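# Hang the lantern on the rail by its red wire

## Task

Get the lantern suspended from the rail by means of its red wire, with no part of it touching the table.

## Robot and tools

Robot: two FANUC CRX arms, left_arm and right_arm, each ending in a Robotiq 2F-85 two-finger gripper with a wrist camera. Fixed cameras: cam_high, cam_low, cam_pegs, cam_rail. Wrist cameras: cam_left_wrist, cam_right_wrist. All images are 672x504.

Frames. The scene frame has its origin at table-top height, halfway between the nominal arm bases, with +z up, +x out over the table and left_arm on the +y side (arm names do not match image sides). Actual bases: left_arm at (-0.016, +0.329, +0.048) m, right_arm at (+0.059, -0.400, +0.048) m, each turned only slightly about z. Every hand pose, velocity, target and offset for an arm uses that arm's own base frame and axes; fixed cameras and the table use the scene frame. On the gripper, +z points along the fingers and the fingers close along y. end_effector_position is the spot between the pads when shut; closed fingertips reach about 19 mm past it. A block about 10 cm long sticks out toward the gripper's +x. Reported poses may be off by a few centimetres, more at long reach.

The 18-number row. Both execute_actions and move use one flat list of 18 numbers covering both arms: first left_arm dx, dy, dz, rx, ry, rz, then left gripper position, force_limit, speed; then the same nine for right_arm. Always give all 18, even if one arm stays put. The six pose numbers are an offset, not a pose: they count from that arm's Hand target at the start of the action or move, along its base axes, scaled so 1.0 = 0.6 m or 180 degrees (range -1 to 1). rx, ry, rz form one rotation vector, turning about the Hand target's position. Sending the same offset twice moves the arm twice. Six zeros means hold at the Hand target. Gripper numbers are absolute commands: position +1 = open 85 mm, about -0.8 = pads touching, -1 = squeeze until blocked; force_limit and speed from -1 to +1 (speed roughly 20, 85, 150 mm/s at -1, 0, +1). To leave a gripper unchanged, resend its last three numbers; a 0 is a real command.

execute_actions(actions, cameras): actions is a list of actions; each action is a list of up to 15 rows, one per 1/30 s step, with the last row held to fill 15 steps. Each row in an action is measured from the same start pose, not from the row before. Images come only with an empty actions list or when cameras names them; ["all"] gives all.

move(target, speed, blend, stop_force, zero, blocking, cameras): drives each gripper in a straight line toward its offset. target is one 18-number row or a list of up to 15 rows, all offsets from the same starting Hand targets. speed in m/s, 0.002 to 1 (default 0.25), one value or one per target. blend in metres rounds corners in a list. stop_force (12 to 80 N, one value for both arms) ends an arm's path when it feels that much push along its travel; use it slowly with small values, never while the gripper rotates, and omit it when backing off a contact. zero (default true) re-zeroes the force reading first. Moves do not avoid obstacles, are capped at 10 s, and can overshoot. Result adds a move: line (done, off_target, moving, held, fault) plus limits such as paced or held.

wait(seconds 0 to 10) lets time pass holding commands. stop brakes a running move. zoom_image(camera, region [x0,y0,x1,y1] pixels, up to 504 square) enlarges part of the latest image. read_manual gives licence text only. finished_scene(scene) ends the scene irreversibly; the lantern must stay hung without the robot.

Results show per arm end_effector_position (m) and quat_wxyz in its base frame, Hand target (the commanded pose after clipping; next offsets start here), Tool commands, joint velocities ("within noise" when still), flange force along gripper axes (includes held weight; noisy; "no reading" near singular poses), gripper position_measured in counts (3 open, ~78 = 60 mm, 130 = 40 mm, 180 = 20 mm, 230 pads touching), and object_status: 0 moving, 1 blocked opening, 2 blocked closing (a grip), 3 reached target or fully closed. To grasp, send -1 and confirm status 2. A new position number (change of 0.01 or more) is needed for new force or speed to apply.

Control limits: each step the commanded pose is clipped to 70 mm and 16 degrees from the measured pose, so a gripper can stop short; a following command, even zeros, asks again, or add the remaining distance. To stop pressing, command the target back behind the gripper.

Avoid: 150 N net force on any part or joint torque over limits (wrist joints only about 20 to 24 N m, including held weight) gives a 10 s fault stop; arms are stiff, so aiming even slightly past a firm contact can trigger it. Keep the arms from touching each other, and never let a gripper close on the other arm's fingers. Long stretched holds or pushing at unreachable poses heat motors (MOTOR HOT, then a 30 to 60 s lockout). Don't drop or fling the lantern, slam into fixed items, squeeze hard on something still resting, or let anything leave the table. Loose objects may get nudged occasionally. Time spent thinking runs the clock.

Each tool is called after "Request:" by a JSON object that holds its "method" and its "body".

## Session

Request:
{"method": "execute_actions", "body": {"actions": []}}

Scene clock: 0.00 s.
left_arm: end_effector_position=(+0.3805, -0.0038, +0.0989) position_measured=3 object_status=3 end_effector_quat_wxyz=(-0.070, -0.431, +0.881, -0.181) | right_arm: end_effector_position=(+0.4787, +0.3955, +0.2839) position_measured=3 object_status=3 end_effector_quat_wxyz=(+0.281, +0.830, -0.178, +0.448)
Joint positions: left_arm=[0.62 -0.028 -0.633 0.36 -1.196 0.118] | right_arm=[1.247 0.564 0.073 0.955 -1.704 1.28]
Joint velocities: within noise
Flange force (N): no reading
Hand target: left_arm +0.3805, -0.0038, +0.0989; -0.070, -0.431, +0.881, -0.181 | right_arm +0.4787, +0.3955, +0.2839; +0.281, +0.830, -0.178, +0.448
Tool commands: left_gripper/position=+1.0 left_gripper/force_limit=+1.0 left_gripper/speed=+1.0 right_gripper/position=+1.0 right_gripper/force_limit=+1.0 right_gripper/speed=+1.0
camera_calibration:
cam_left_wrist: T_world_to_cam=[[-0.784918, 0.568311, -0.246834, 0.325719], [0.577531, 0.815351, 0.0407507, -0.202576], [0.224416, -0.110568, -0.968201, 0.140669], [0, 0, 0, 1]] pos_world=[0.341088, -0.00438589, 0.224849]
cam_right_wrist: T_world_to_cam=[[-0.569285, -0.756199, 0.322612, 0.48841], [-0.709684, 0.2539, -0.657178, 0.442366], [0.415046, -0.603074, -0.681204, 0.362592], [0, 0, 0, 1]] pos_world=[0.441492, 0.475687, 0.380146]

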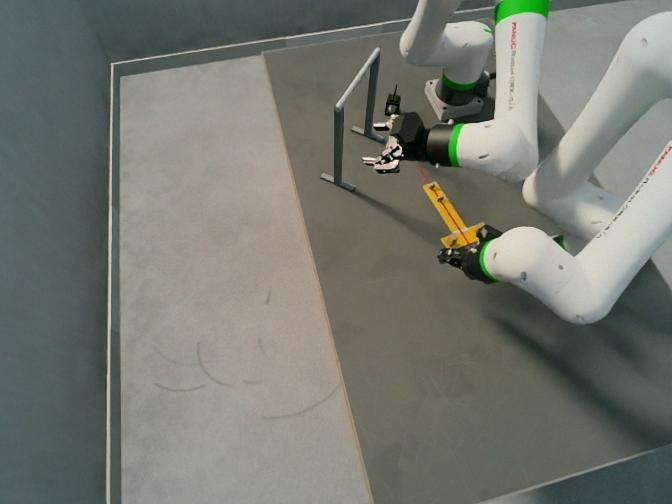

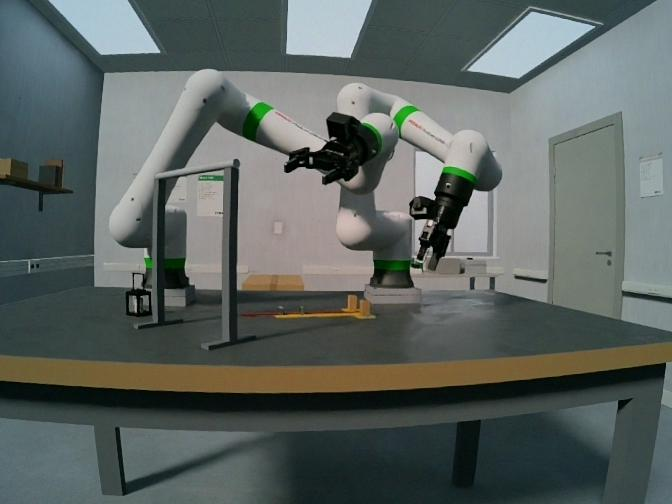

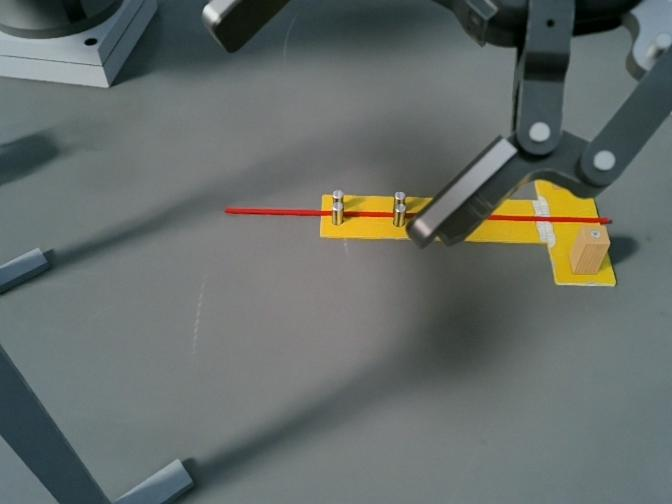

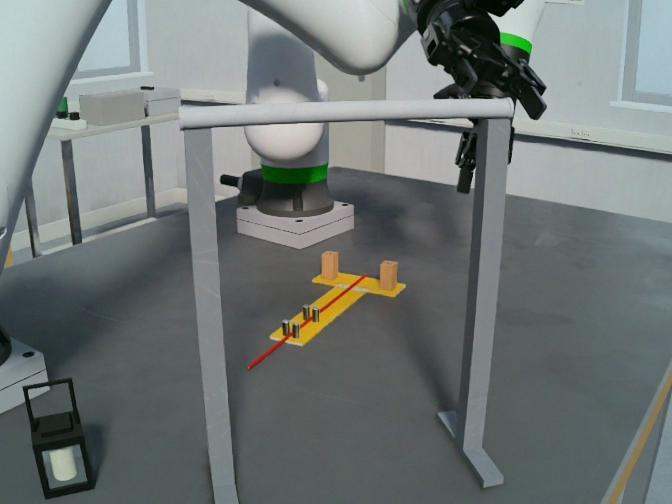

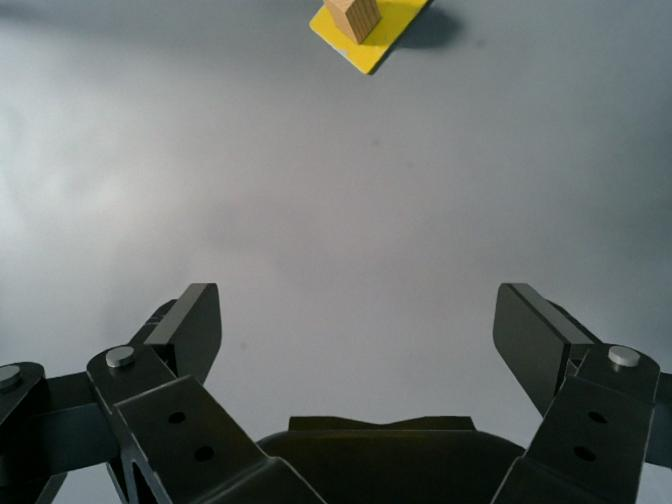

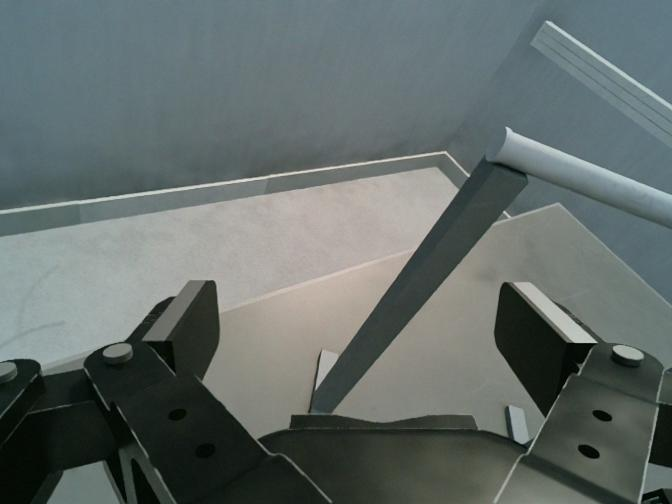

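Request:
{"method": "move", "body": {"target": [[0,0,0.1,0,0,0,1,1,1,-0.2,-0.1,0.3,-0.1,-0.063,-0.187,1,1,1],[0,0,0.1,0,0,0,1,1,1,-0.45,-0.25,0.2,-0.403,-0.253,-0.747,-1,1,1]], "speed": 0.4, "blend": 0.05}}

Request:
{"method": "move", "body": {"target": [-0.101,-0.229,0.067,0.122,-0.0335,-0.222,1,1,1,0,0,-0.25,0,0,0,-1,1,1], "speed": 0.3, "cameras": ["all"]}}

Scene clock: 2.53 s.
left_arm: end_effector_position=(+0.3805, -0.0038, +0.1589) position_measured=3 object_status=3 end_effector_quat_wxyz=(-0.070, -0.431, +0.881, -0.181) | right_arm: end_effector_position=(+0.3493, +0.3314, +0.4603) position_measured=3 object_status=3 end_effector_quat_wxyz=(+0.542, +0.595, -0.395, +0.444)
Joint positions: left_arm=[0.622 -0.095 -0.54 0.343 -1.348 0.175] | right_arm=[1.21 0.72 0.412 0.992 -2.582 1.222]
Flange force (N): left_arm=[3.1 1.0 0.3] | right_arm=[-0.5 -4.8 -13.5]
Hand target: left_arm +0.3805, -0.0038, +0.1589; -0.070, -0.431, +0.881, -0.181 | right_arm +0.3493, +0.3314, +0.4603; +0.542, +0.595, -0.395, +0.444 (not the last commanded pose)
Tool commands: left_gripper/position=+1.0 left_gripper/force_limit=+1.0 left_gripper/speed=+1.0 right_gripper/position=+1.0 right_gripper/force_limit=+1.0 right_gripper/speed=+1.0
Off the commanded pose: left_arm 0.000 m, 0 deg | right_arm 0.174 m, 112 deg.
move: held (right_arm; a check stopped the path); path passed 1 of 2 targets; target 2's new numbers were not sent; limits=held
pose unreachable (right arm): on one or more control steps of this call, first in action 0 (counted from 0), this arm could not follow its commanded pose, so it was not sent that pose on those steps. It may still have moved: this result reports where it is.
cause: moving toward the commanded pose would bring a part of the arm too close to another arm (a part of this arm just beyond joint 4 (forearm roll) and the left arm's gripper, along the way the arms are being sent, or toward where that arm still pushes).

Scene clock: 3.40 s.
left_arm: end_effector_position=(+0.3787, -0.0077, +0.1601) position_measured=3 object_status=3 end_effector_quat_wxyz=(-0.068, -0.423, +0.886, -0.176) | right_arm: end_effector_position=(+0.3494, +0.3313, +0.4583) position_measured=234 object_status=3 end_effector_quat_wxyz=(+0.541, +0.595, -0.395, +0.444)
Joint positions: left_arm=[0.608 -0.104 -0.539 0.334 -1.349 0.172] | right_arm=[1.211 0.72 0.408 0.986 -2.58 1.216]
Flange force (N): left_arm=[3.7 1.0 0.3] | right_arm=[0.3 -5.0 -12.7]
Hand target: left_arm +0.3787, -0.0077, +0.1601; -0.068, -0.423, +0.886, -0.176 (not the last commanded pose) | right_arm +0.3494, +0.3313, +0.4583; +0.541, +0.595, -0.395, +0.444 (not the last commanded pose)
Off the commanded pose: left_arm 0.151 m, 45 deg | right_arm 0.148 m, 0 deg.
move: held (left_arm, right_arm; a check stopped the path); limits=held
pose unreachable (left arm): on one or more control steps of this call, first in action 0 (counted from 0), this arm could not follow its commanded pose, so it was not sent that pose on those steps. It may still have moved: this result reports where it is.
cause: moving toward the commanded pose would bring a part of the arm too close to another arm (this arm's gripper and a part of the right arm just beyond its joint 4 (forearm roll), 14 mm apart when this arm was first held).
pose unreachable (right arm): on one or more control steps of this call, first in action 0 (counted from 0), this arm could not follow its commanded pose, so it was not sent that pose on those steps. It may still have moved: this result reports where it is.
cause: moving toward the commanded pose would bring a part of the arm too close to another arm (a part of this arm just beyond joint 4 (forearm roll) and the left arm's gripper, along the way the arms are being sent, or toward where that arm still pushes).
camera_calibration:
cam_left_wrist: T_world_to_cam=[[-0.772594, 0.586692, -0.242677, 0.336427], [0.593633, 0.803079, 0.0516013, -0.208778], [0.225163, -0.104194, -0.968734, 0.199722], [0, 0, 0, 1]] pos_world=[0.338889, -0.00890397, 0.285894]
cam_right_wrist: T_world_to_cam=[[-0.95343, -0.0658174, 0.294345, 0.22849], [-0.299771, 0.314506, -0.90068, 0.429695], [-0.0332928, -0.946971, -0.319589, 0.601186], [0, 0, 0, 1]] pos_world=[0.366675, 0.449203, 0.511895]

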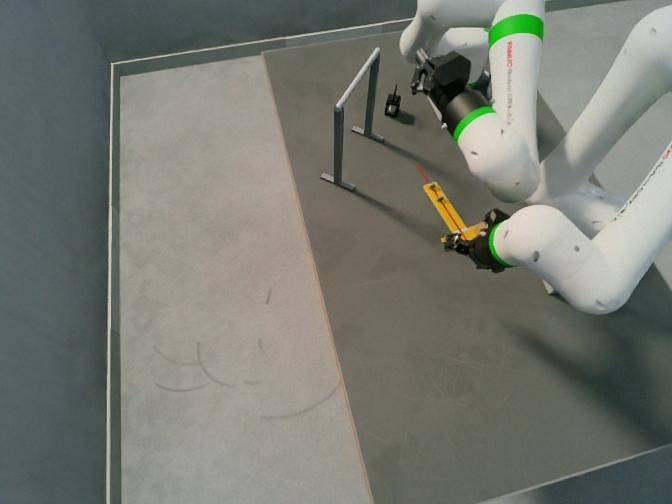

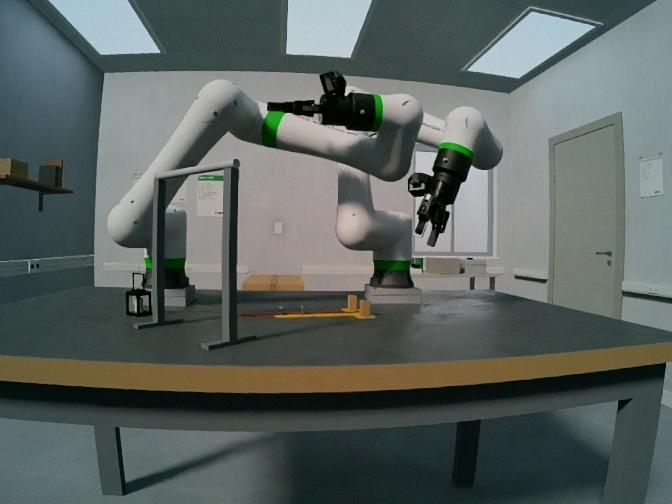

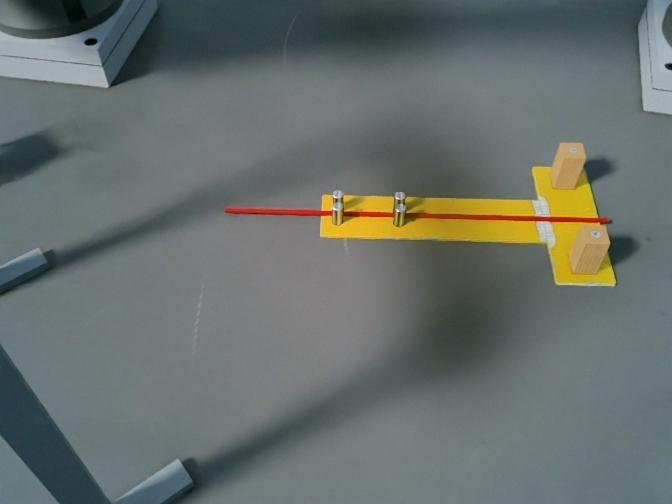

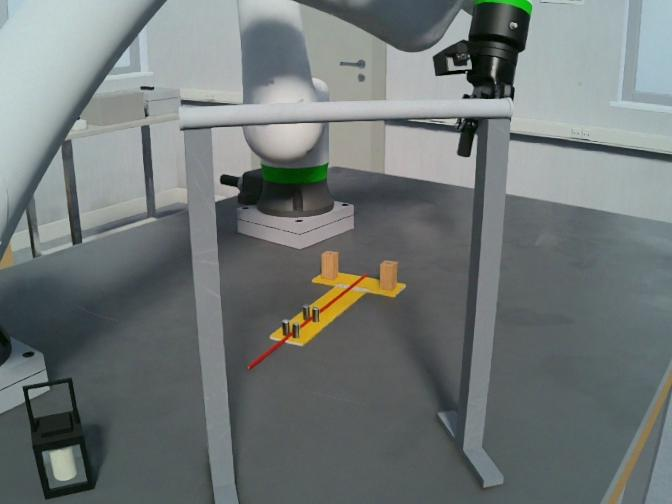

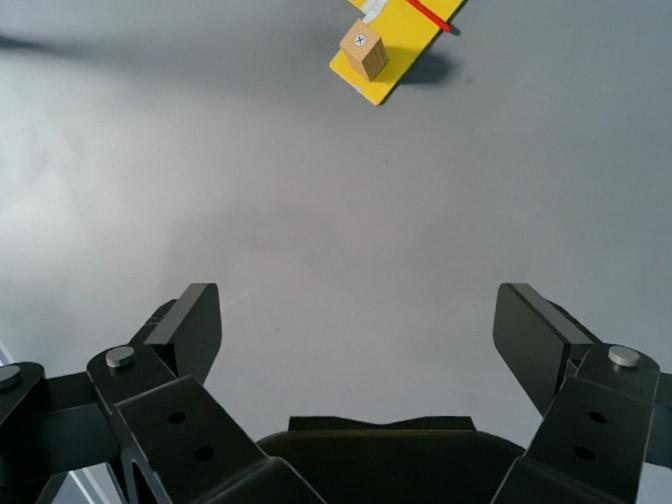

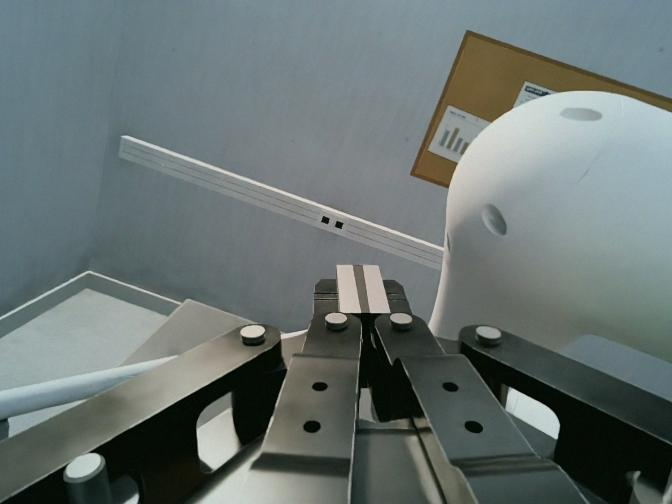

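Request:
{"method": "move", "body": {"target": [[0,0.3,0,0,0,0,1,1,1,0,0,0.05,0,0,0,-1,1,1],[0,0.3,0,0,0,0,1,1,1,-0.1,-0.5,0.0,0.358,-0.436,-0.48,-1,1,1]], "speed": 0.45}}

Request:
{"method": "move", "body": {"target": [-0.098,-0.5225,0.065,0.116,-0.033,-0.21,1,1,1,0,0,0,0,0,0,-1,1,1], "speed": 0.35}}

Scene clock: 7.60 s.
left_arm: end_effector_position=(+0.3787, +0.1723, +0.1601) position_measured=3 object_status=3 end_effector_quat_wxyz=(-0.068, -0.423, +0.886, -0.176) | right_arm: end_effector_position=(+0.2894, +0.0313, +0.4582) position_measured=234 object_status=3 end_effector_quat_wxyz=(-0.001, -0.001, +1.000, +0.000)
Joint positions: left_arm=[0.933 0.109 -0.301 0.246 -1.458 -0.108] | right_arm=[0.569 -0.303 0.166 -0.001 -2.042 -0.567]
Flange force (N): left_arm=[3.3 -0.2 0.7] | right_arm=[-1.6 5.2 -5.6]
Hand target: left_arm +0.3787, +0.1723, +0.1601; -0.068, -0.423, +0.886, -0.176 | right_arm +0.2894, +0.0313, +0.4583; -0.001, -0.001, +1.000, +0.000
Off the commanded pose: left_arm 0.000 m, 0 deg | right_arm 0.000 m, 0 deg.
move: done; limits=paced

Scene clock: 9.33 s.
left_arm: end_effector_position=(+0.3199, -0.1412, +0.1991) position_measured=3 object_status=3 end_effector_quat_wxyz=(+0.000, -0.110, +0.994, -0.005) | right_arm: end_effector_position=(+0.2894, +0.0313, +0.4583) position_measured=234 object_status=3 end_effector_quat_wxyz=(-0.001, -0.001, +1.000, +0.000)
Joint positions: left_arm=[-0.025 -0.249 -0.418 0.011 -1.401 0.244] | right_arm=[0.569 -0.303 0.166 -0.001 -2.042 -0.567]
Flange force (N): left_arm=[3.4 0.3 0.6] | right_arm=[-1.6 4.1 -5.3]
Hand target: left_arm +0.3199, -0.1412, +0.1991; +0.000, -0.110, +0.994, -0.005 | right_arm +0.2894, +0.0313, +0.4583; -0.001, -0.001, +1.000, +0.000
Off the commanded pose: left_arm 0.000 m, 0 deg | right_arm 0.000 m, 0 deg.
move: done

Now right to hover near wire; take views.

Request:
{"method": "move", "body": {"target": [[0,0,-0.07,0,0,0,1,1,1,-0.16,0.4,-0.25,0,0,0,-1,1,1],[0,0,-0.07,0,0,0,1,1,1,-0.16,0.4,-0.45,0,0,0,-1,1,1]], "speed": 0.35, "blend": 0.03, "cameras": ["cam_left_wrist","cam_right_wrist"]}}

Scene clock: 11.27 s.
left_arm: end_effector_position=(+0.3199, -0.1412, +0.1571) position_measured=3 object_status=3 end_effector_quat_wxyz=(+0.000, -0.110, +0.994, -0.005) | right_arm: end_effector_position=(+0.1934, +0.2713, +0.1883) position_measured=234 object_status=3 end_effector_quat_wxyz=(-0.001, -0.001, +1.000, +0.000)
Joint positions: left_arm=[-0.025 -0.224 -0.499 0.011 -1.295 0.242] | right_arm=[1.351 -0.287 -0.467 -0.002 -1.39 -1.348]
Flange force (N): left_arm=[3.1 0.8 0.0] | right_arm=[1.2 5.3 -2.5]
Hand target: left_arm +0.3199, -0.1412, +0.1571; +0.000, -0.110, +0.994, -0.005 | right_arm +0.1934, +0.2713, +0.1883; -0.001, -0.001, +1.000, +0.000
Off the commanded pose: left_arm 0.000 m, 0 deg | right_arm 0.000 m, 0 deg.
move: done
camera_calibration:
cam_left_wrist: T_world_to_cam=[[-0.217523, 0.976051, 0.00266615, 0.207538], [0.922483, 0.204691, 0.327301, -0.299463], [0.318917, 0.0736552, -0.944916, 0.187578], [0, 0, 0, 1]] pos_world=[0.261572, -0.155086, 0.274707]
cam_right_wrist: T_world_to_cam=[[-0.00210322, 0.999338, 0.0363079, -0.269138], [0.946284, -0.00975053, 0.323189, -0.224688], [0.323329, 0.0350374, -0.945638, 0.235388], [0, 0, 0, 1]] pos_world=[0.135945, 0.258522, 0.30498]
Images, in order (width x height): cam_left_wrist 672x504, cam_right_wrist 672x504.

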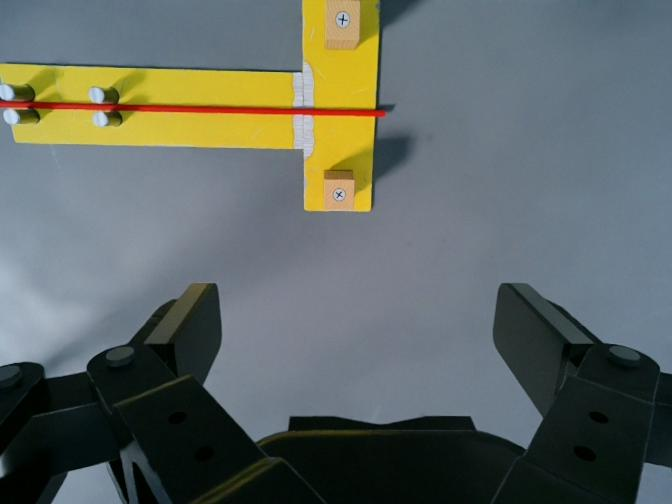

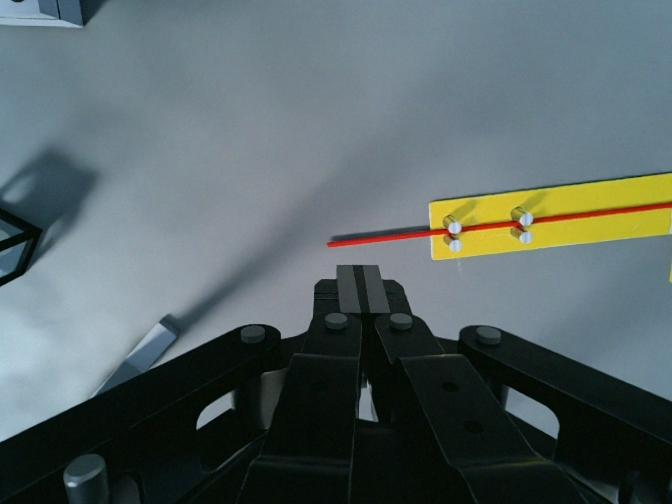

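Request:
{"method": "move", "body": {"target": [[-0.007,0.0007,-0.281,0,0,0,1,-1,-1,0,0,0,0,0,0,-1,1,1],[-0.007,0.0007,-0.281,0,0,0,-1,-0.5,-0.6,0,0,0,0,0,0,-1,1,1]], "speed": 0.15}}

Scene clock: 14.90 s.
left_arm: end_effector_position=(+0.3157, -0.1408, -0.0115) position_measured=182 object_status=0 end_effector_quat_wxyz=(+0.000, -0.110, +0.994, -0.005) | right_arm: end_effector_position=(+0.1934, +0.2713, +0.1883) position_measured=234 object_status=3 end_effector_quat_wxyz=(-0.001, -0.001, +1.000, +0.000)
Joint positions: left_arm=[-0.024 0.012 -0.745 0.015 -0.812 0.234] | right_arm=[1.351 -0.286 -0.468 -0.002 -1.39 -1.348]
Flange force (N): left_arm=[3.6 5.0 -22.3] | right_arm=[1.2 5.4 -2.7]
Hand target: left_arm +0.3157, -0.1408, -0.0115; +0.000, -0.110, +0.994, -0.005 | right_arm +0.1934, +0.2713, +0.1883; -0.001, -0.001, +1.000, +0.000
Off the commanded pose: left_arm 0.000 m, 0 deg | right_arm 0.000 m, 0 deg.
move: done

Request:
{"method": "move", "body": {"target": [[0,0,0,0,0,0,-1,-0.5,-0.6,0.037,0.021,-0.2,0,0,0,-1,1,1],[0,0,0,0,0,0,-1,-0.5,-0.6,0.037,0.021,-0.355,0,0,0,-1,1,1],[0,0,0,0,0,0,-1,-0.5,-0.6,0.11,0.03,-0.355,0,0,0,-1,1,1],[0,0,0,0,0,0,-1,-0.5,-0.6,0.166,0.069,-0.355,0,0,0,-1,1,1]], "speed": [0.15,0.1,0.06,0.06], "blend": [0.02,0,0.01,0], "cameras": ["cam_right_wrist"]}}

Scene clock: 18.97 s.
left_arm: end_effector_position=(+0.3157, -0.1408, -0.0115) position_measured=182 object_status=2 end_effector_quat_wxyz=(+0.000, -0.110, +0.994, -0.005) | right_arm: end_effector_position=(+0.2930, +0.3127, -0.0247) position_measured=234 object_status=3 end_effector_quat_wxyz=(-0.001, -0.001, +1.000, +0.000)
Joint positions: left_arm=[-0.024 0.012 -0.745 0.015 -0.812 0.234] | right_arm=[1.125 0.238 -0.52 -0.002 -0.813 -1.121]
Flange force (N): left_arm=[-0.1 -0.5 -8.3] | right_arm=[1.9 4.8 1.3]
Hand target: left_arm +0.3157, -0.1408, -0.0115; +0.000, -0.110, +0.994, -0.005 | right_arm +0.2930, +0.3127, -0.0247; -0.001, -0.001, +1.000, +0.000
Off the commanded pose: left_arm 0.000 m, 0 deg | right_arm 0.000 m, 0 deg.
move: done
camera_calibration:
cam_right_wrist: T_world_to_cam=[[-0.00229105, 0.99934, 0.0362411, -0.302419], [0.946295, -0.00955004, 0.323162, -0.249757], [0.323295, 0.0350352, -0.945649, 0.000326159], [0, 0, 0, 1]] pos_world=[0.235546, 0.299823, 0.0919804]
Images, in order (width x height): cam_right_wrist 672x504.

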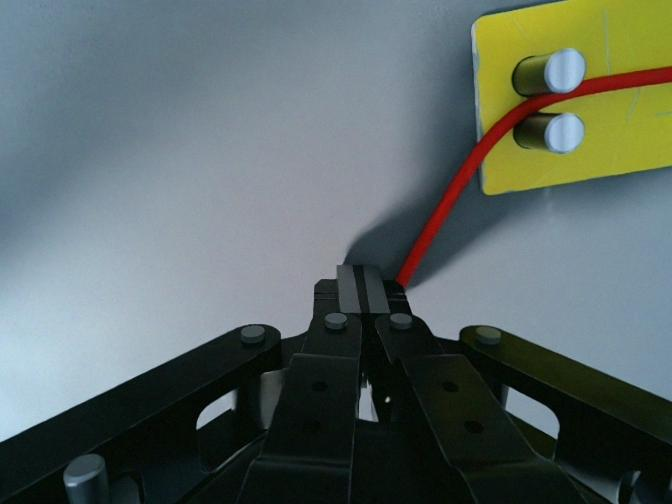

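Request:
{"method": "move", "body": {"target": [[0,0,0,0,0,0,-1,-0.5,-0.6,0.029,0.062,0,0,0,0,-1,1,1],[0,0,0,0,0,0,-1,-0.5,-0.6,0.023,0.13,0,0,0,0,-1,1,1],[0,0,0,0,0,0,-1,-0.5,-0.6,-0.016,0.186,0,0,0,0,-1,1,1],[0,0,0,0,0,0,-1,-0.5,-0.6,-0.03,0.198,0,0,0,0,-1,1,1],[0,0,0,0,0,0,-1,-0.5,-0.6,0.05,0.14,0,0,0,0,-1,1,1],[0,0,0,0,0,0,-1,-0.5,-0.6,0.05,-0.1,0.2,0,0,0,-1,1,1]], "speed": [0.06,0.06,0.06,0.06,0.12,0.2], "blend": [0.015,0.015,0.005,0,0.01,0], "cameras": ["cam_pegs"]}}

Scene clock: 23.50 s.
left_arm: end_effector_position=(+0.3157, -0.1408, -0.0115) position_measured=182 object_status=2 end_effector_quat_wxyz=(+0.000, -0.110, +0.994, -0.005) | right_arm: end_effector_position=(+0.3230, +0.2526, +0.0952) position_measured=234 object_status=3 end_effector_quat_wxyz=(-0.001, -0.001, +1.000, +0.000)
Joint positions: left_arm=[-0.024 0.012 -0.745 0.015 -0.812 0.234] | right_arm=[0.985 0.006 -0.445 -0.002 -1.121 -0.982]
Flange force (N): left_arm=[2.7 -0.9 -11.9] | right_arm=[-3.4 6.1 -0.8]
Hand target: left_arm +0.3157, -0.1408, -0.0115; +0.000, -0.110, +0.994, -0.005 | right_arm +0.3230, +0.2527, +0.0953; -0.001, -0.001, +1.000, +0.000
Off the commanded pose: left_arm 0.000 m, 0 deg | right_arm 0.000 m, 0 deg.
move: done
Images, in order (width x height): cam_pegs 672x504.

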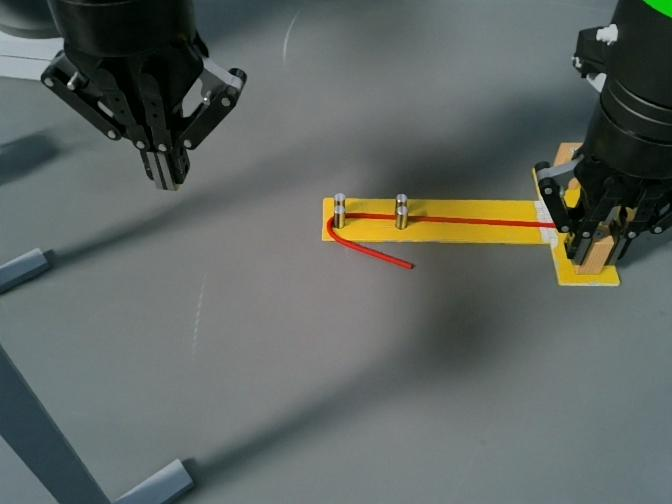

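Request:
{"method": "move", "body": {"target": [[0,0,0,0,0,0,0.9,-0.5,0,0,0,0,0,0,0,-1,1,1],[0,0,0.18,0,0,0,-0.5,-0.5,0.5,0,0,0,0,0,0,-1,1,1],[-0.061,-0.085,0.14,0,0,-0.507,-0.5,-0.5,0.5,0,0,0,0,0,0,-1,1,1]], "speed": 0.35, "cameras": ["cam_left_wrist","cam_pegs"]}}

Scene clock: 29.77 s.
left_arm: end_effector_position=(+0.2791, -0.1918, +0.0725) position_measured=192 object_status=3 end_effector_quat_wxyz=(-0.004, +0.633, +0.774, -0.003) | right_arm: end_effector_position=(+0.3230, +0.2527, +0.0953) position_measured=234 object_status=3 end_effector_quat_wxyz=(-0.001, -0.001, +1.000, +0.000)
Joint positions: left_arm=[-0.206 -0.152 -0.651 0.003 -1.082 -1.168] | right_arm=[0.985 0.006 -0.445 -0.002 -1.121 -0.982]
Flange force (N): left_arm=[0.9 -2.7 0.0] | right_arm=[-3.7 6.5 -0.4]
Hand target: left_arm +0.2791, -0.1918, +0.0725; -0.004, +0.633, +0.774, -0.003 | right_arm +0.3230, +0.2527, +0.0953; -0.001, -0.001, +1.000, +0.000
Off the commanded pose: left_arm 0.000 m, 0 deg | right_arm 0.000 m, 0 deg.
move: done
camera_calibration:
cam_left_wrist: T_world_to_cam=[[0.9806, 0.196003, 0.00255848, -0.235742], [0.184396, -0.926799, 0.327174, -0.234775], [0.0664983, -0.320355, -0.944961, 0.119149], [0, 0, 0, 1]] pos_world=[0.266537, -0.133213, 0.190006]
Images, in order (width x height): cam_pegs 672x504, cam_left_wrist 672x504.

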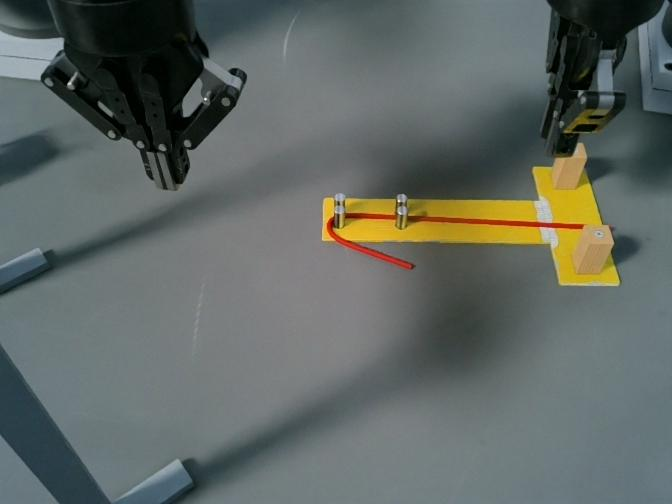

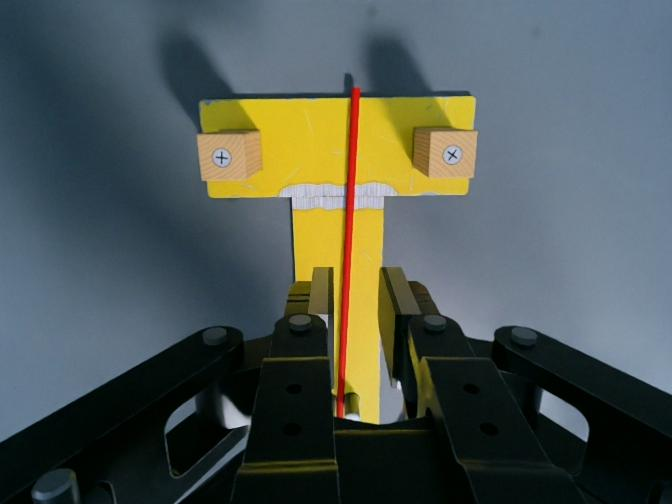

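Request:
{"method": "move", "body": {"target": [[0.0132,-0.0137,-0.10,0,0,-0.009,-0.5,-0.5,0.5,0,0,0,0,0,0,-1,1,1],[0.0132,-0.0137,-0.1483,0,0,-0.009,-0.5,-0.5,0.5,0,0,0,0,0,0,-1,1,1],[0.0132,-0.0137,-0.1483,0,0,-0.009,-1,0.2,-1,0,0,0,0,0,0,-1,1,1]], "speed": [0.15,0.04,0.04], "cameras": ["cam_left_wrist"]}}

Scene clock: 32.87 s.
left_arm: end_effector_position=(+0.2870, -0.2000, -0.0165) position_measured=231 object_status=0 end_effector_quat_wxyz=(-0.004, +0.644, +0.765, -0.003) | right_arm: end_effector_position=(+0.3230, +0.2527, +0.0953) position_measured=234 object_status=3 end_effector_quat_wxyz=(-0.001, -0.001, +1.000, +0.000)
Joint positions: left_arm=[-0.226 0.045 -0.724 0.003 -0.812 -1.177] | right_arm=[0.985 0.006 -0.445 -0.002 -1.121 -0.982]
Flange force (N): left_arm=[0.6 -2.6 -2.4] | right_arm=[-3.9 6.3 -0.6]
Hand target: left_arm +0.2870, -0.2000, -0.0165; -0.004, +0.644, +0.765, -0.003 | right_arm +0.3230, +0.2527, +0.0953; -0.001, -0.001, +1.000, +0.000
Off the commanded pose: left_arm 0.000 m, 0 deg | right_arm 0.000 m, 0 deg.
move: done
camera_calibration:
cam_left_wrist: T_world_to_cam=[[0.985748, 0.168207, 0.00265313, -0.248762], [0.158089, -0.931618, 0.327256, -0.208193], [0.0575183, -0.322172, -0.944932, 0.0341978], [0, 0, 0, 1]] pos_world=[0.276162, -0.141096, 0.101107]
Images, in order (width x height): cam_left_wrist 672x504.

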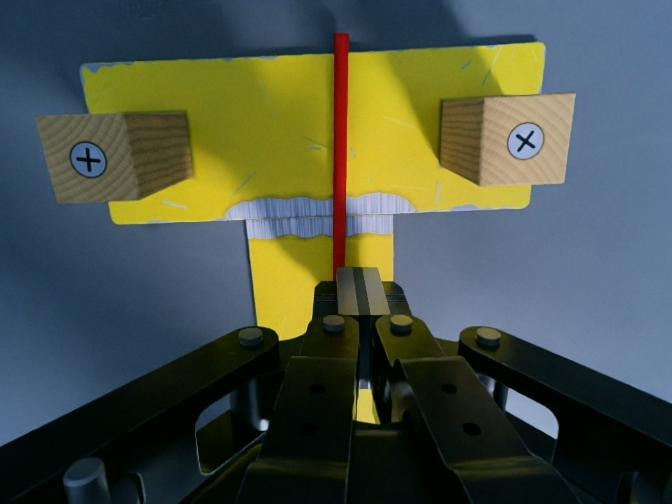

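Request:
{"method": "move", "body": {"target": [[0,0,0.01,0,0,0,-0.5,0.2,0,0,0,0,0,0,0,-1,1,1],[-0.009,0,-0.004,0,0,0,-0.5,0.2,0,0,0,0,0,0,0,-1,1,1],[-0.009,0,-0.004,0,0,0,-1,0.2,-1,0,0,0,0,0,0,-1,1,1]], "speed": [0.1,0.03,0.04], "cameras": ["cam_left_wrist"]}}

Scene clock: 35.20 s.
left_arm: end_effector_position=(+0.2816, -0.2000, -0.0189) position_measured=231 object_status=0 end_effector_quat_wxyz=(-0.004, +0.644, +0.765, -0.003) | right_arm: end_effector_position=(+0.3230, +0.2527, +0.0953) position_measured=234 object_status=3 end_effector_quat_wxyz=(-0.001, -0.001, +1.000, +0.000)
Joint positions: left_arm=[-0.229 0.039 -0.738 0.003 -0.804 -1.173] | right_arm=[0.985 0.006 -0.445 -0.002 -1.121 -0.982]
Flange force (N): left_arm=[0.4 -3.1 -4.4] | right_arm=[-4.1 6.3 -0.6]
Hand target: left_arm +0.2816, -0.2000, -0.0189; -0.004, +0.644, +0.765, -0.003 | right_arm +0.3230, +0.2527, +0.0953; -0.001, -0.001, +1.000, +0.000
Off the commanded pose: left_arm 0.000 m, 0 deg | right_arm 0.000 m, 0 deg.
move: done
camera_calibration:
cam_left_wrist: T_world_to_cam=[[0.985733, 0.168298, 0.00262119, -0.243412], [0.158186, -0.931601, 0.327256, -0.206577], [0.0575185, -0.322172, -0.944932, 0.0322405], [0, 0, 0, 1]] pos_world=[0.270762, -0.141095, 0.0987068]
Images, in order (width x height): cam_left_wrist 672x504.

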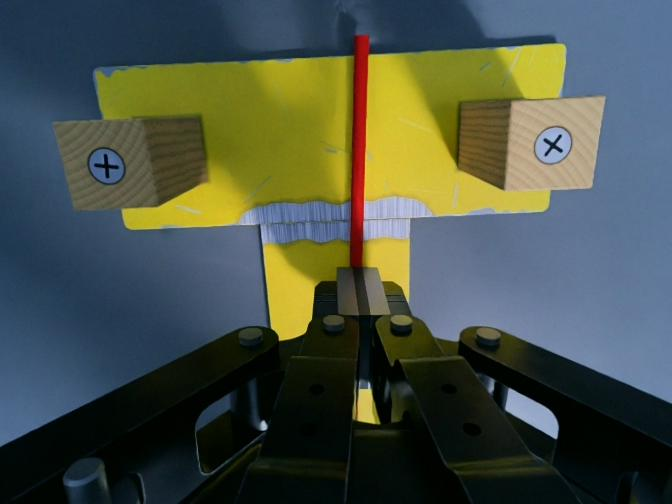

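Request:
{"method": "move", "body": {"target": [0,0,0.008,0,0,0,-0.5,0.2,0,0,0,0,0,0,0,-1,1,1], "speed": 0.1}}

Request:
{"method": "move", "body": {"target": [0,0,-0.022,0,0,0,-0.5,0.2,0,0,0,0,0,0,0,-1,1,1], "speed": 0.012, "stop_force": 12}}

Scene clock: 36.13 s.
left_arm: end_effector_position=(+0.2816, -0.2000, -0.0141) position_measured=192 object_status=3 end_effector_quat_wxyz=(-0.004, +0.644, +0.765, -0.003) | right_arm: end_effector_position=(+0.3230, +0.2527, +0.0953) position_measured=234 object_status=3 end_effector_quat_wxyz=(-0.001, -0.001, +1.000, +0.000)
Joint positions: left_arm=[-0.229 0.028 -0.734 0.003 -0.819 -1.173] | right_arm=[0.985 0.006 -0.445 -0.002 -1.121 -0.982]
Flange force (N): left_arm=[0.7 -3.0 -2.2] | right_arm=[-3.5 5.8 -0.6]
Hand target: left_arm +0.2816, -0.2000, -0.0141; -0.004, +0.644, +0.765, -0.003 | right_arm +0.3230, +0.2527, +0.0953; -0.001, -0.001, +1.000, +0.000
Off the commanded pose: left_arm 0.000 m, 0 deg | right_arm 0.000 m, 0 deg.
move: done

Scene clock: 37.47 s.
left_arm: end_effector_position=(+0.2817, -0.2000, -0.0229) position_measured=192 object_status=3 end_effector_quat_wxyz=(-0.004, +0.644, +0.765, -0.003) | right_arm: end_effector_position=(+0.3230, +0.2527, +0.0953) position_measured=234 object_status=3 end_effector_quat_wxyz=(-0.001, -0.001, +1.000, +0.000)
Joint positions: left_arm=[-0.229 0.049 -0.741 0.003 -0.791 -1.173] | right_arm=[0.985 0.006 -0.445 -0.002 -1.121 -0.982]
Flange force (N): left_arm=[14.8 -4.1 -49.2] | right_arm=[-2.9 6.1 0.0]
Hand target: left_arm +0.2817, -0.2000, -0.0229; -0.004, +0.644, +0.765, -0.003 (not the last commanded pose) | right_arm +0.3230, +0.2527, +0.0953; -0.001, -0.001, +1.000, +0.000
Off the commanded pose: left_arm 0.004 m, 0 deg | right_arm 0.000 m, 0 deg.
move: contact (left_arm)

Request:
{"method": "move", "body": {"target": [[0,0,0.0043,0,0,0,-0.5,0.2,0,0,0,0,0,0,0,-1,1,1],[0,0,0.0043,0,0,0,-1,0.2,-1,0,0,0,0,0,0,-1,1,1]], "speed": 0.03, "cameras": ["cam_left_wrist"]}}

Scene clock: 39.87 s.
left_arm: end_effector_position=(+0.2820, -0.2001, -0.0201) position_measured=232 object_status=0 end_effector_quat_wxyz=(-0.004, +0.644, +0.765, -0.003) | right_arm: end_effector_position=(+0.3230, +0.2527, +0.0953) position_measured=234 object_status=3 end_effector_quat_wxyz=(-0.001, -0.001, +1.000, +0.000)
Joint positions: left_arm=[-0.229 0.042 -0.739 0.003 -0.799 -1.173] | right_arm=[0.985 0.006 -0.445 -0.002 -1.121 -0.982]
Flange force (N): left_arm=[7.3 2.8 -64.7] | right_arm=[-3.4 6.2 -0.4]
Hand target: left_arm +0.2817, -0.2000, -0.0203; -0.004, +0.644, +0.765, -0.003 | right_arm +0.3230, +0.2527, +0.0953; -0.001, -0.001, +1.000, +0.000
Off the commanded pose: left_arm 0.000 m, 0 deg | right_arm 0.000 m, 0 deg.
move: done
camera_calibration:
cam_left_wrist: T_world_to_cam=[[0.985722, 0.168344, 0.00361211, -0.243772], [0.157888, -0.931527, 0.327612, -0.206269], [0.0585161, -0.322364, -0.944806, 0.0307541], [0, 0, 0, 1]] pos_world=[0.271059, -0.141194, 0.0975134]
Images, in order (width x height): cam_left_wrist 672x504.

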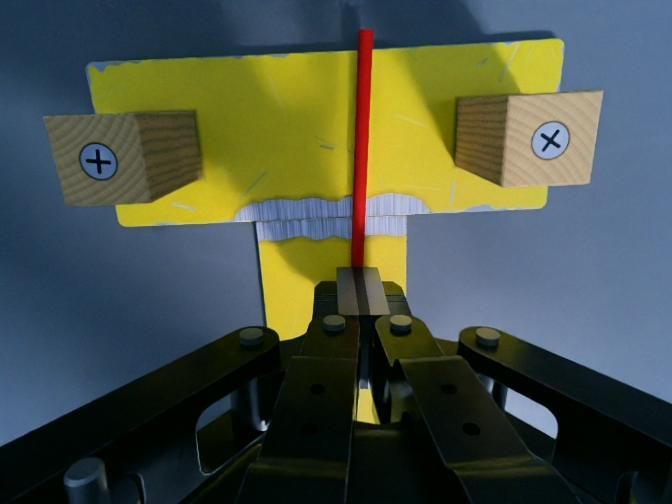

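Request:
{"method": "move", "body": {"target": [[0,0,0.01,0,0,0,-0.55,0.2,0,0,0,0,0,0,0,-1,1,1],[0.0005,0,-0.0026,0,0,0,-0.55,0.2,0,0,0,0,0,0,0,-1,1,1],[0.0005,0,-0.0026,0,0,0,-1,0.2,-1,0,0,0,0,0,0,-1,1,1]], "speed": [0.05,0.012,0.01], "cameras": ["cam_left_wrist"]}}

Scene clock: 42.60 s.
left_arm: end_effector_position=(+0.2820, -0.2000, -0.0219) position_measured=226 object_status=0 end_effector_quat_wxyz=(-0.004, +0.644, +0.765, -0.003) | right_arm: end_effector_position=(+0.3230, +0.2527, +0.0953) position_measured=234 object_status=3 end_effector_quat_wxyz=(-0.001, -0.001, +1.000, +0.000)
Joint positions: left_arm=[-0.229 0.047 -0.74 0.003 -0.794 -1.173] | right_arm=[0.985 0.006 -0.445 -0.002 -1.121 -0.982]
Flange force (N): left_arm=[4.3 -4.4 -16.9] | right_arm=[-3.0 6.2 -0.6]
Hand target: left_arm +0.2820, -0.2000, -0.0219; -0.004, +0.644, +0.765, -0.003 | right_arm +0.3230, +0.2527, +0.0953; -0.001, -0.001, +1.000, +0.000
Off the commanded pose: left_arm 0.000 m, 0 deg | right_arm 0.000 m, 0 deg.
move: done
camera_calibration:
cam_left_wrist: T_world_to_cam=[[0.985721, 0.168361, 0.00280768, -0.243705], [0.158184, -0.931591, 0.327286, -0.205644], [0.0577179, -0.322169, -0.944921, 0.0293352], [0, 0, 0, 1]] pos_world=[0.271062, -0.141095, 0.095708]
Images, in order (width x height): cam_left_wrist 672x504.

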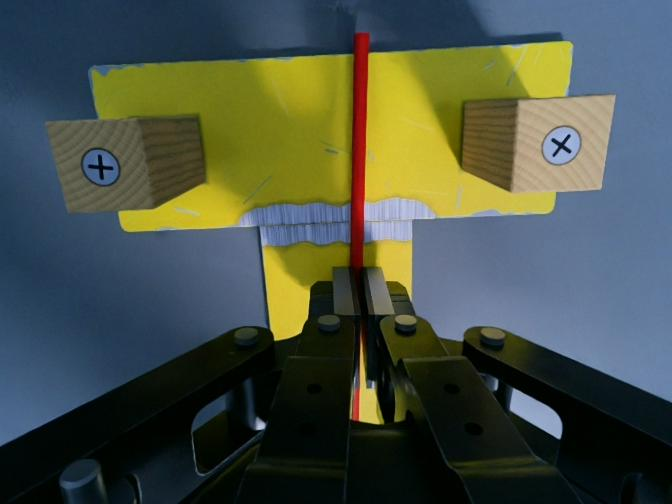

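Request:
{"method": "move", "body": {"target": [[0,0,0.15,0,0,0,-1,0.2,-1,0,0,0,0,0,0,-1,1,1],[0,0,0.04,0,0,0,-1,0.2,-1,0,0,0,0,0,0,-1,1,1]], "speed": 0.07, "cameras": ["cam_pegs","cam_rail"]}}

Scene clock: 45.60 s.
left_arm: end_effector_position=(+0.2820, -0.2000, +0.0021) position_measured=226 object_status=2 end_effector_quat_wxyz=(-0.004, +0.644, +0.765, -0.003) | right_arm: end_effector_position=(+0.3230, +0.2527, +0.0953) position_measured=234 object_status=3 end_effector_quat_wxyz=(-0.001, -0.001, +1.000, +0.000)
Joint positions: left_arm=[-0.229 -0.007 -0.718 0.003 -0.869 -1.173] | right_arm=[0.985 0.006 -0.445 -0.002 -1.121 -0.982]
Flange force (N): left_arm=[1.9 -3.4 -2.9] | right_arm=[-4.3 6.6 -0.1]
Hand target: left_arm +0.2820, -0.2000, +0.0021; -0.004, +0.644, +0.765, -0.003 | right_arm +0.3230, +0.2527, +0.0953; -0.001, -0.001, +1.000, +0.000
Off the commanded pose: left_arm 0.000 m, 0 deg | right_arm 0.000 m, 0 deg.
move: done
Images, in order (width x height): cam_pegs 672x504, cam_rail 672x504.

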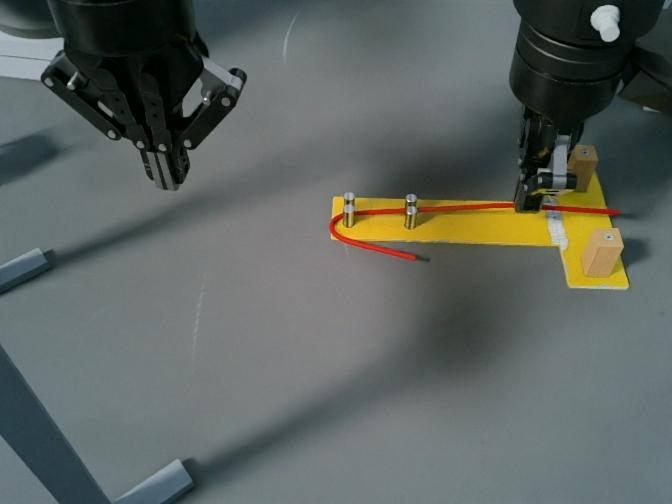

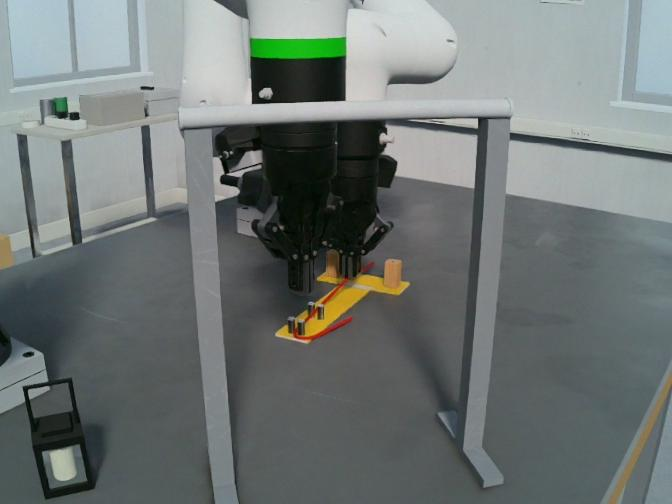

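Request:
{"method": "move", "body": {"target": [[0,0,0.2,0,0,0,-1,0.2,-1,0,0,0,0,0,0,-1,1,1],[0,-0.03,0.04,0,0,0,-1,0.2,-1,0,0,0,0,0,0,-1,1,1]], "speed": [0.09,0.12], "cameras": ["cam_pegs","cam_rail"]}}

Scene clock: 48.57 s.
left_arm: end_effector_position=(+0.2820, -0.2180, +0.0261) position_measured=226 object_status=2 end_effector_quat_wxyz=(-0.004, +0.644, +0.765, -0.003) | right_arm: end_effector_position=(+0.3230, +0.2527, +0.0953) position_measured=234 object_status=3 end_effector_quat_wxyz=(-0.001, -0.001, +1.000, +0.000)
Joint positions: left_arm=[-0.282 -0.026 -0.666 0.004 -0.941 -1.12] | right_arm=[0.985 0.006 -0.445 -0.002 -1.121 -0.982]
Flange force (N): left_arm=[1.8 -3.3 -1.9] | right_arm=[-3.0 6.3 -0.5]
Hand target: left_arm +0.2820, -0.2180, +0.0261; -0.004, +0.644, +0.765, -0.003 | right_arm +0.3230, +0.2527, +0.0953; -0.001, -0.001, +1.000, +0.000
Off the commanded pose: left_arm 0.000 m, 0 deg | right_arm 0.000 m, 0 deg.
move: done
Images, in order (width x height): cam_pegs 672x504, cam_rail 672x504.

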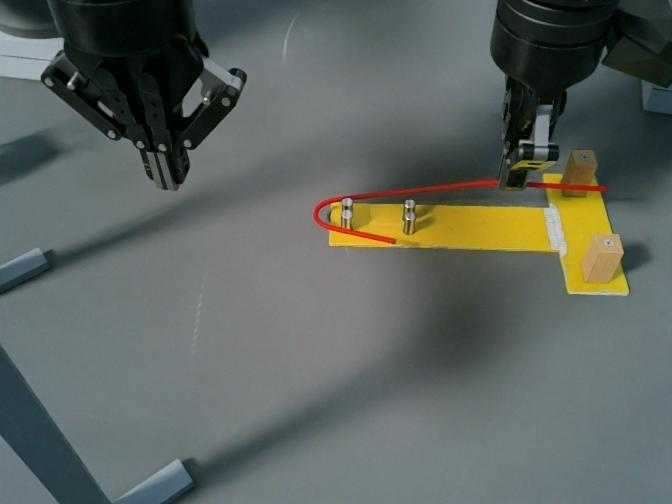

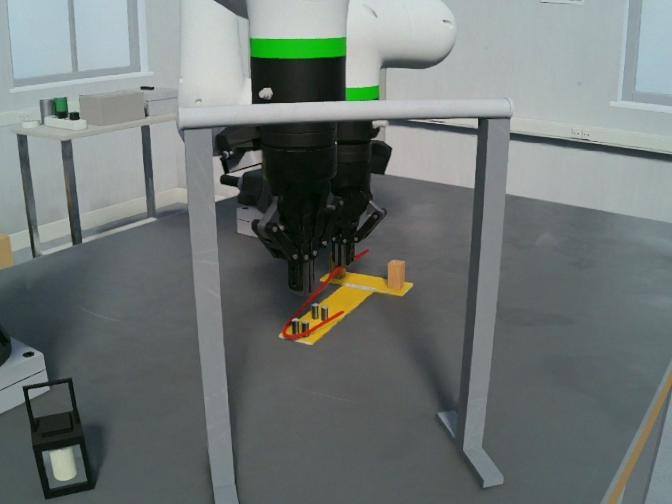

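Request:
{"method": "move", "body": {"target": [[0,0,0.15,0,0,0,-1,0.2,-1,-0.15,0.0,0.25,0,0,0,-1,1,1],[0,0,0.15,0,0,0,-1,0.2,-1,-0.32,0.05,0.3,0,0,0,-1,1,1]], "speed": 0.2, "cameras": ["cam_pegs","cam_rail","cam_right_wrist"]}}

Scene clock: 50.97 s.
left_arm: end_effector_position=(+0.2820, -0.2180, +0.1161) position_measured=226 object_status=2 end_effector_quat_wxyz=(-0.004, +0.644, +0.765, -0.003) | right_arm: end_effector_position=(+0.1310, +0.2827, +0.2753) position_measured=234 object_status=3 end_effector_quat_wxyz=(-0.001, -0.001, +1.000, +0.000)
Joint positions: left_arm=[-0.282 -0.156 -0.542 0.003 -1.195 -1.119] | right_arm=[1.565 -0.365 -0.318 -0.002 -1.617 -1.563]
Flange force (N): left_arm=[1.9 -3.4 -0.4] | right_arm=[4.1 4.7 -3.6]
Hand target: left_arm +0.2820, -0.2180, +0.1161; -0.004, +0.644, +0.765, -0.003 | right_arm +0.1310, +0.2827, +0.2753; -0.001, -0.001, +1.000, +0.000
Off the commanded pose: left_arm 0.000 m, 0 deg | right_arm 0.000 m, 0 deg.
move: done
camera_calibration:
cam_right_wrist: T_world_to_cam=[[-0.00222614, 0.999336, 0.0363688, -0.283835], [0.946326, -0.00964941, 0.32307, -0.193725], [0.323206, 0.0351359, -0.945676, 0.337399], [0, 0, 0, 1]] pos_world=[0.0736456, 0.269922, 0.39198]
Images, in order (width x height): cam_pegs 672x504, cam_rail 672x504, cam_right_wrist 672x504.

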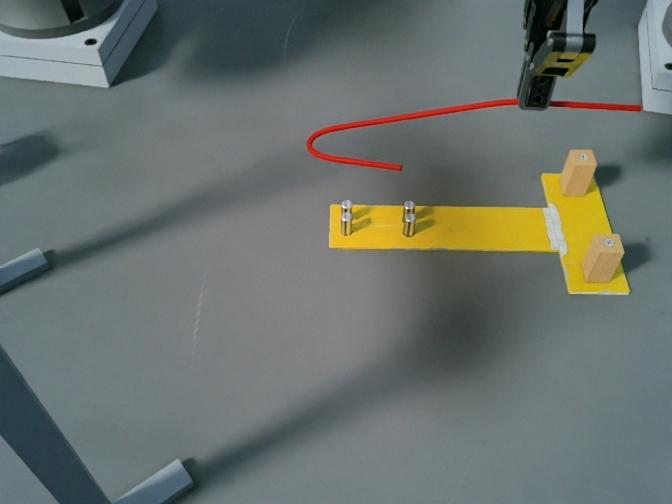

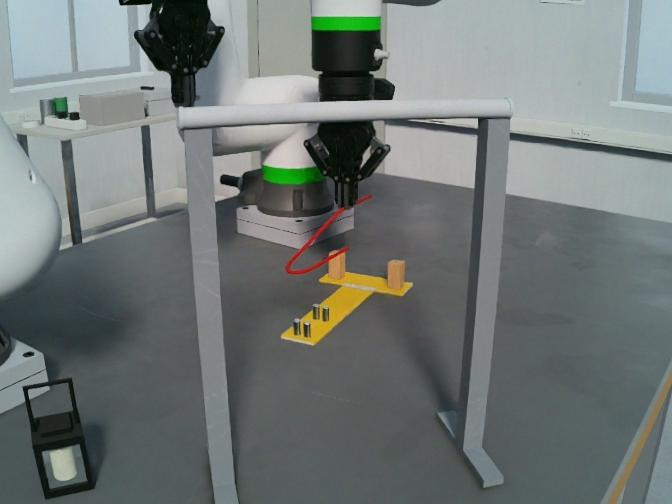

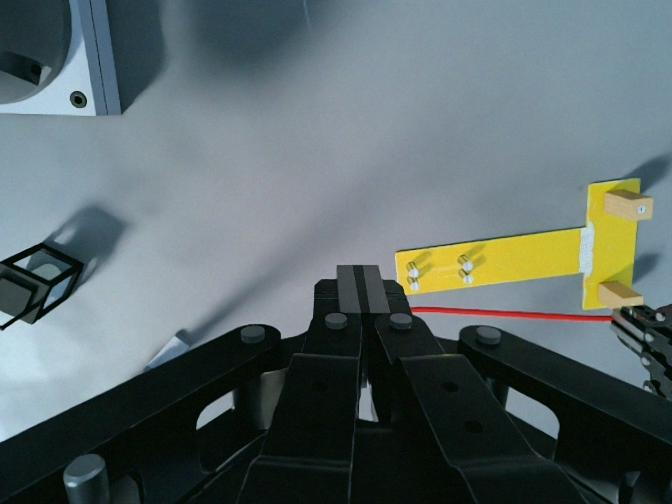

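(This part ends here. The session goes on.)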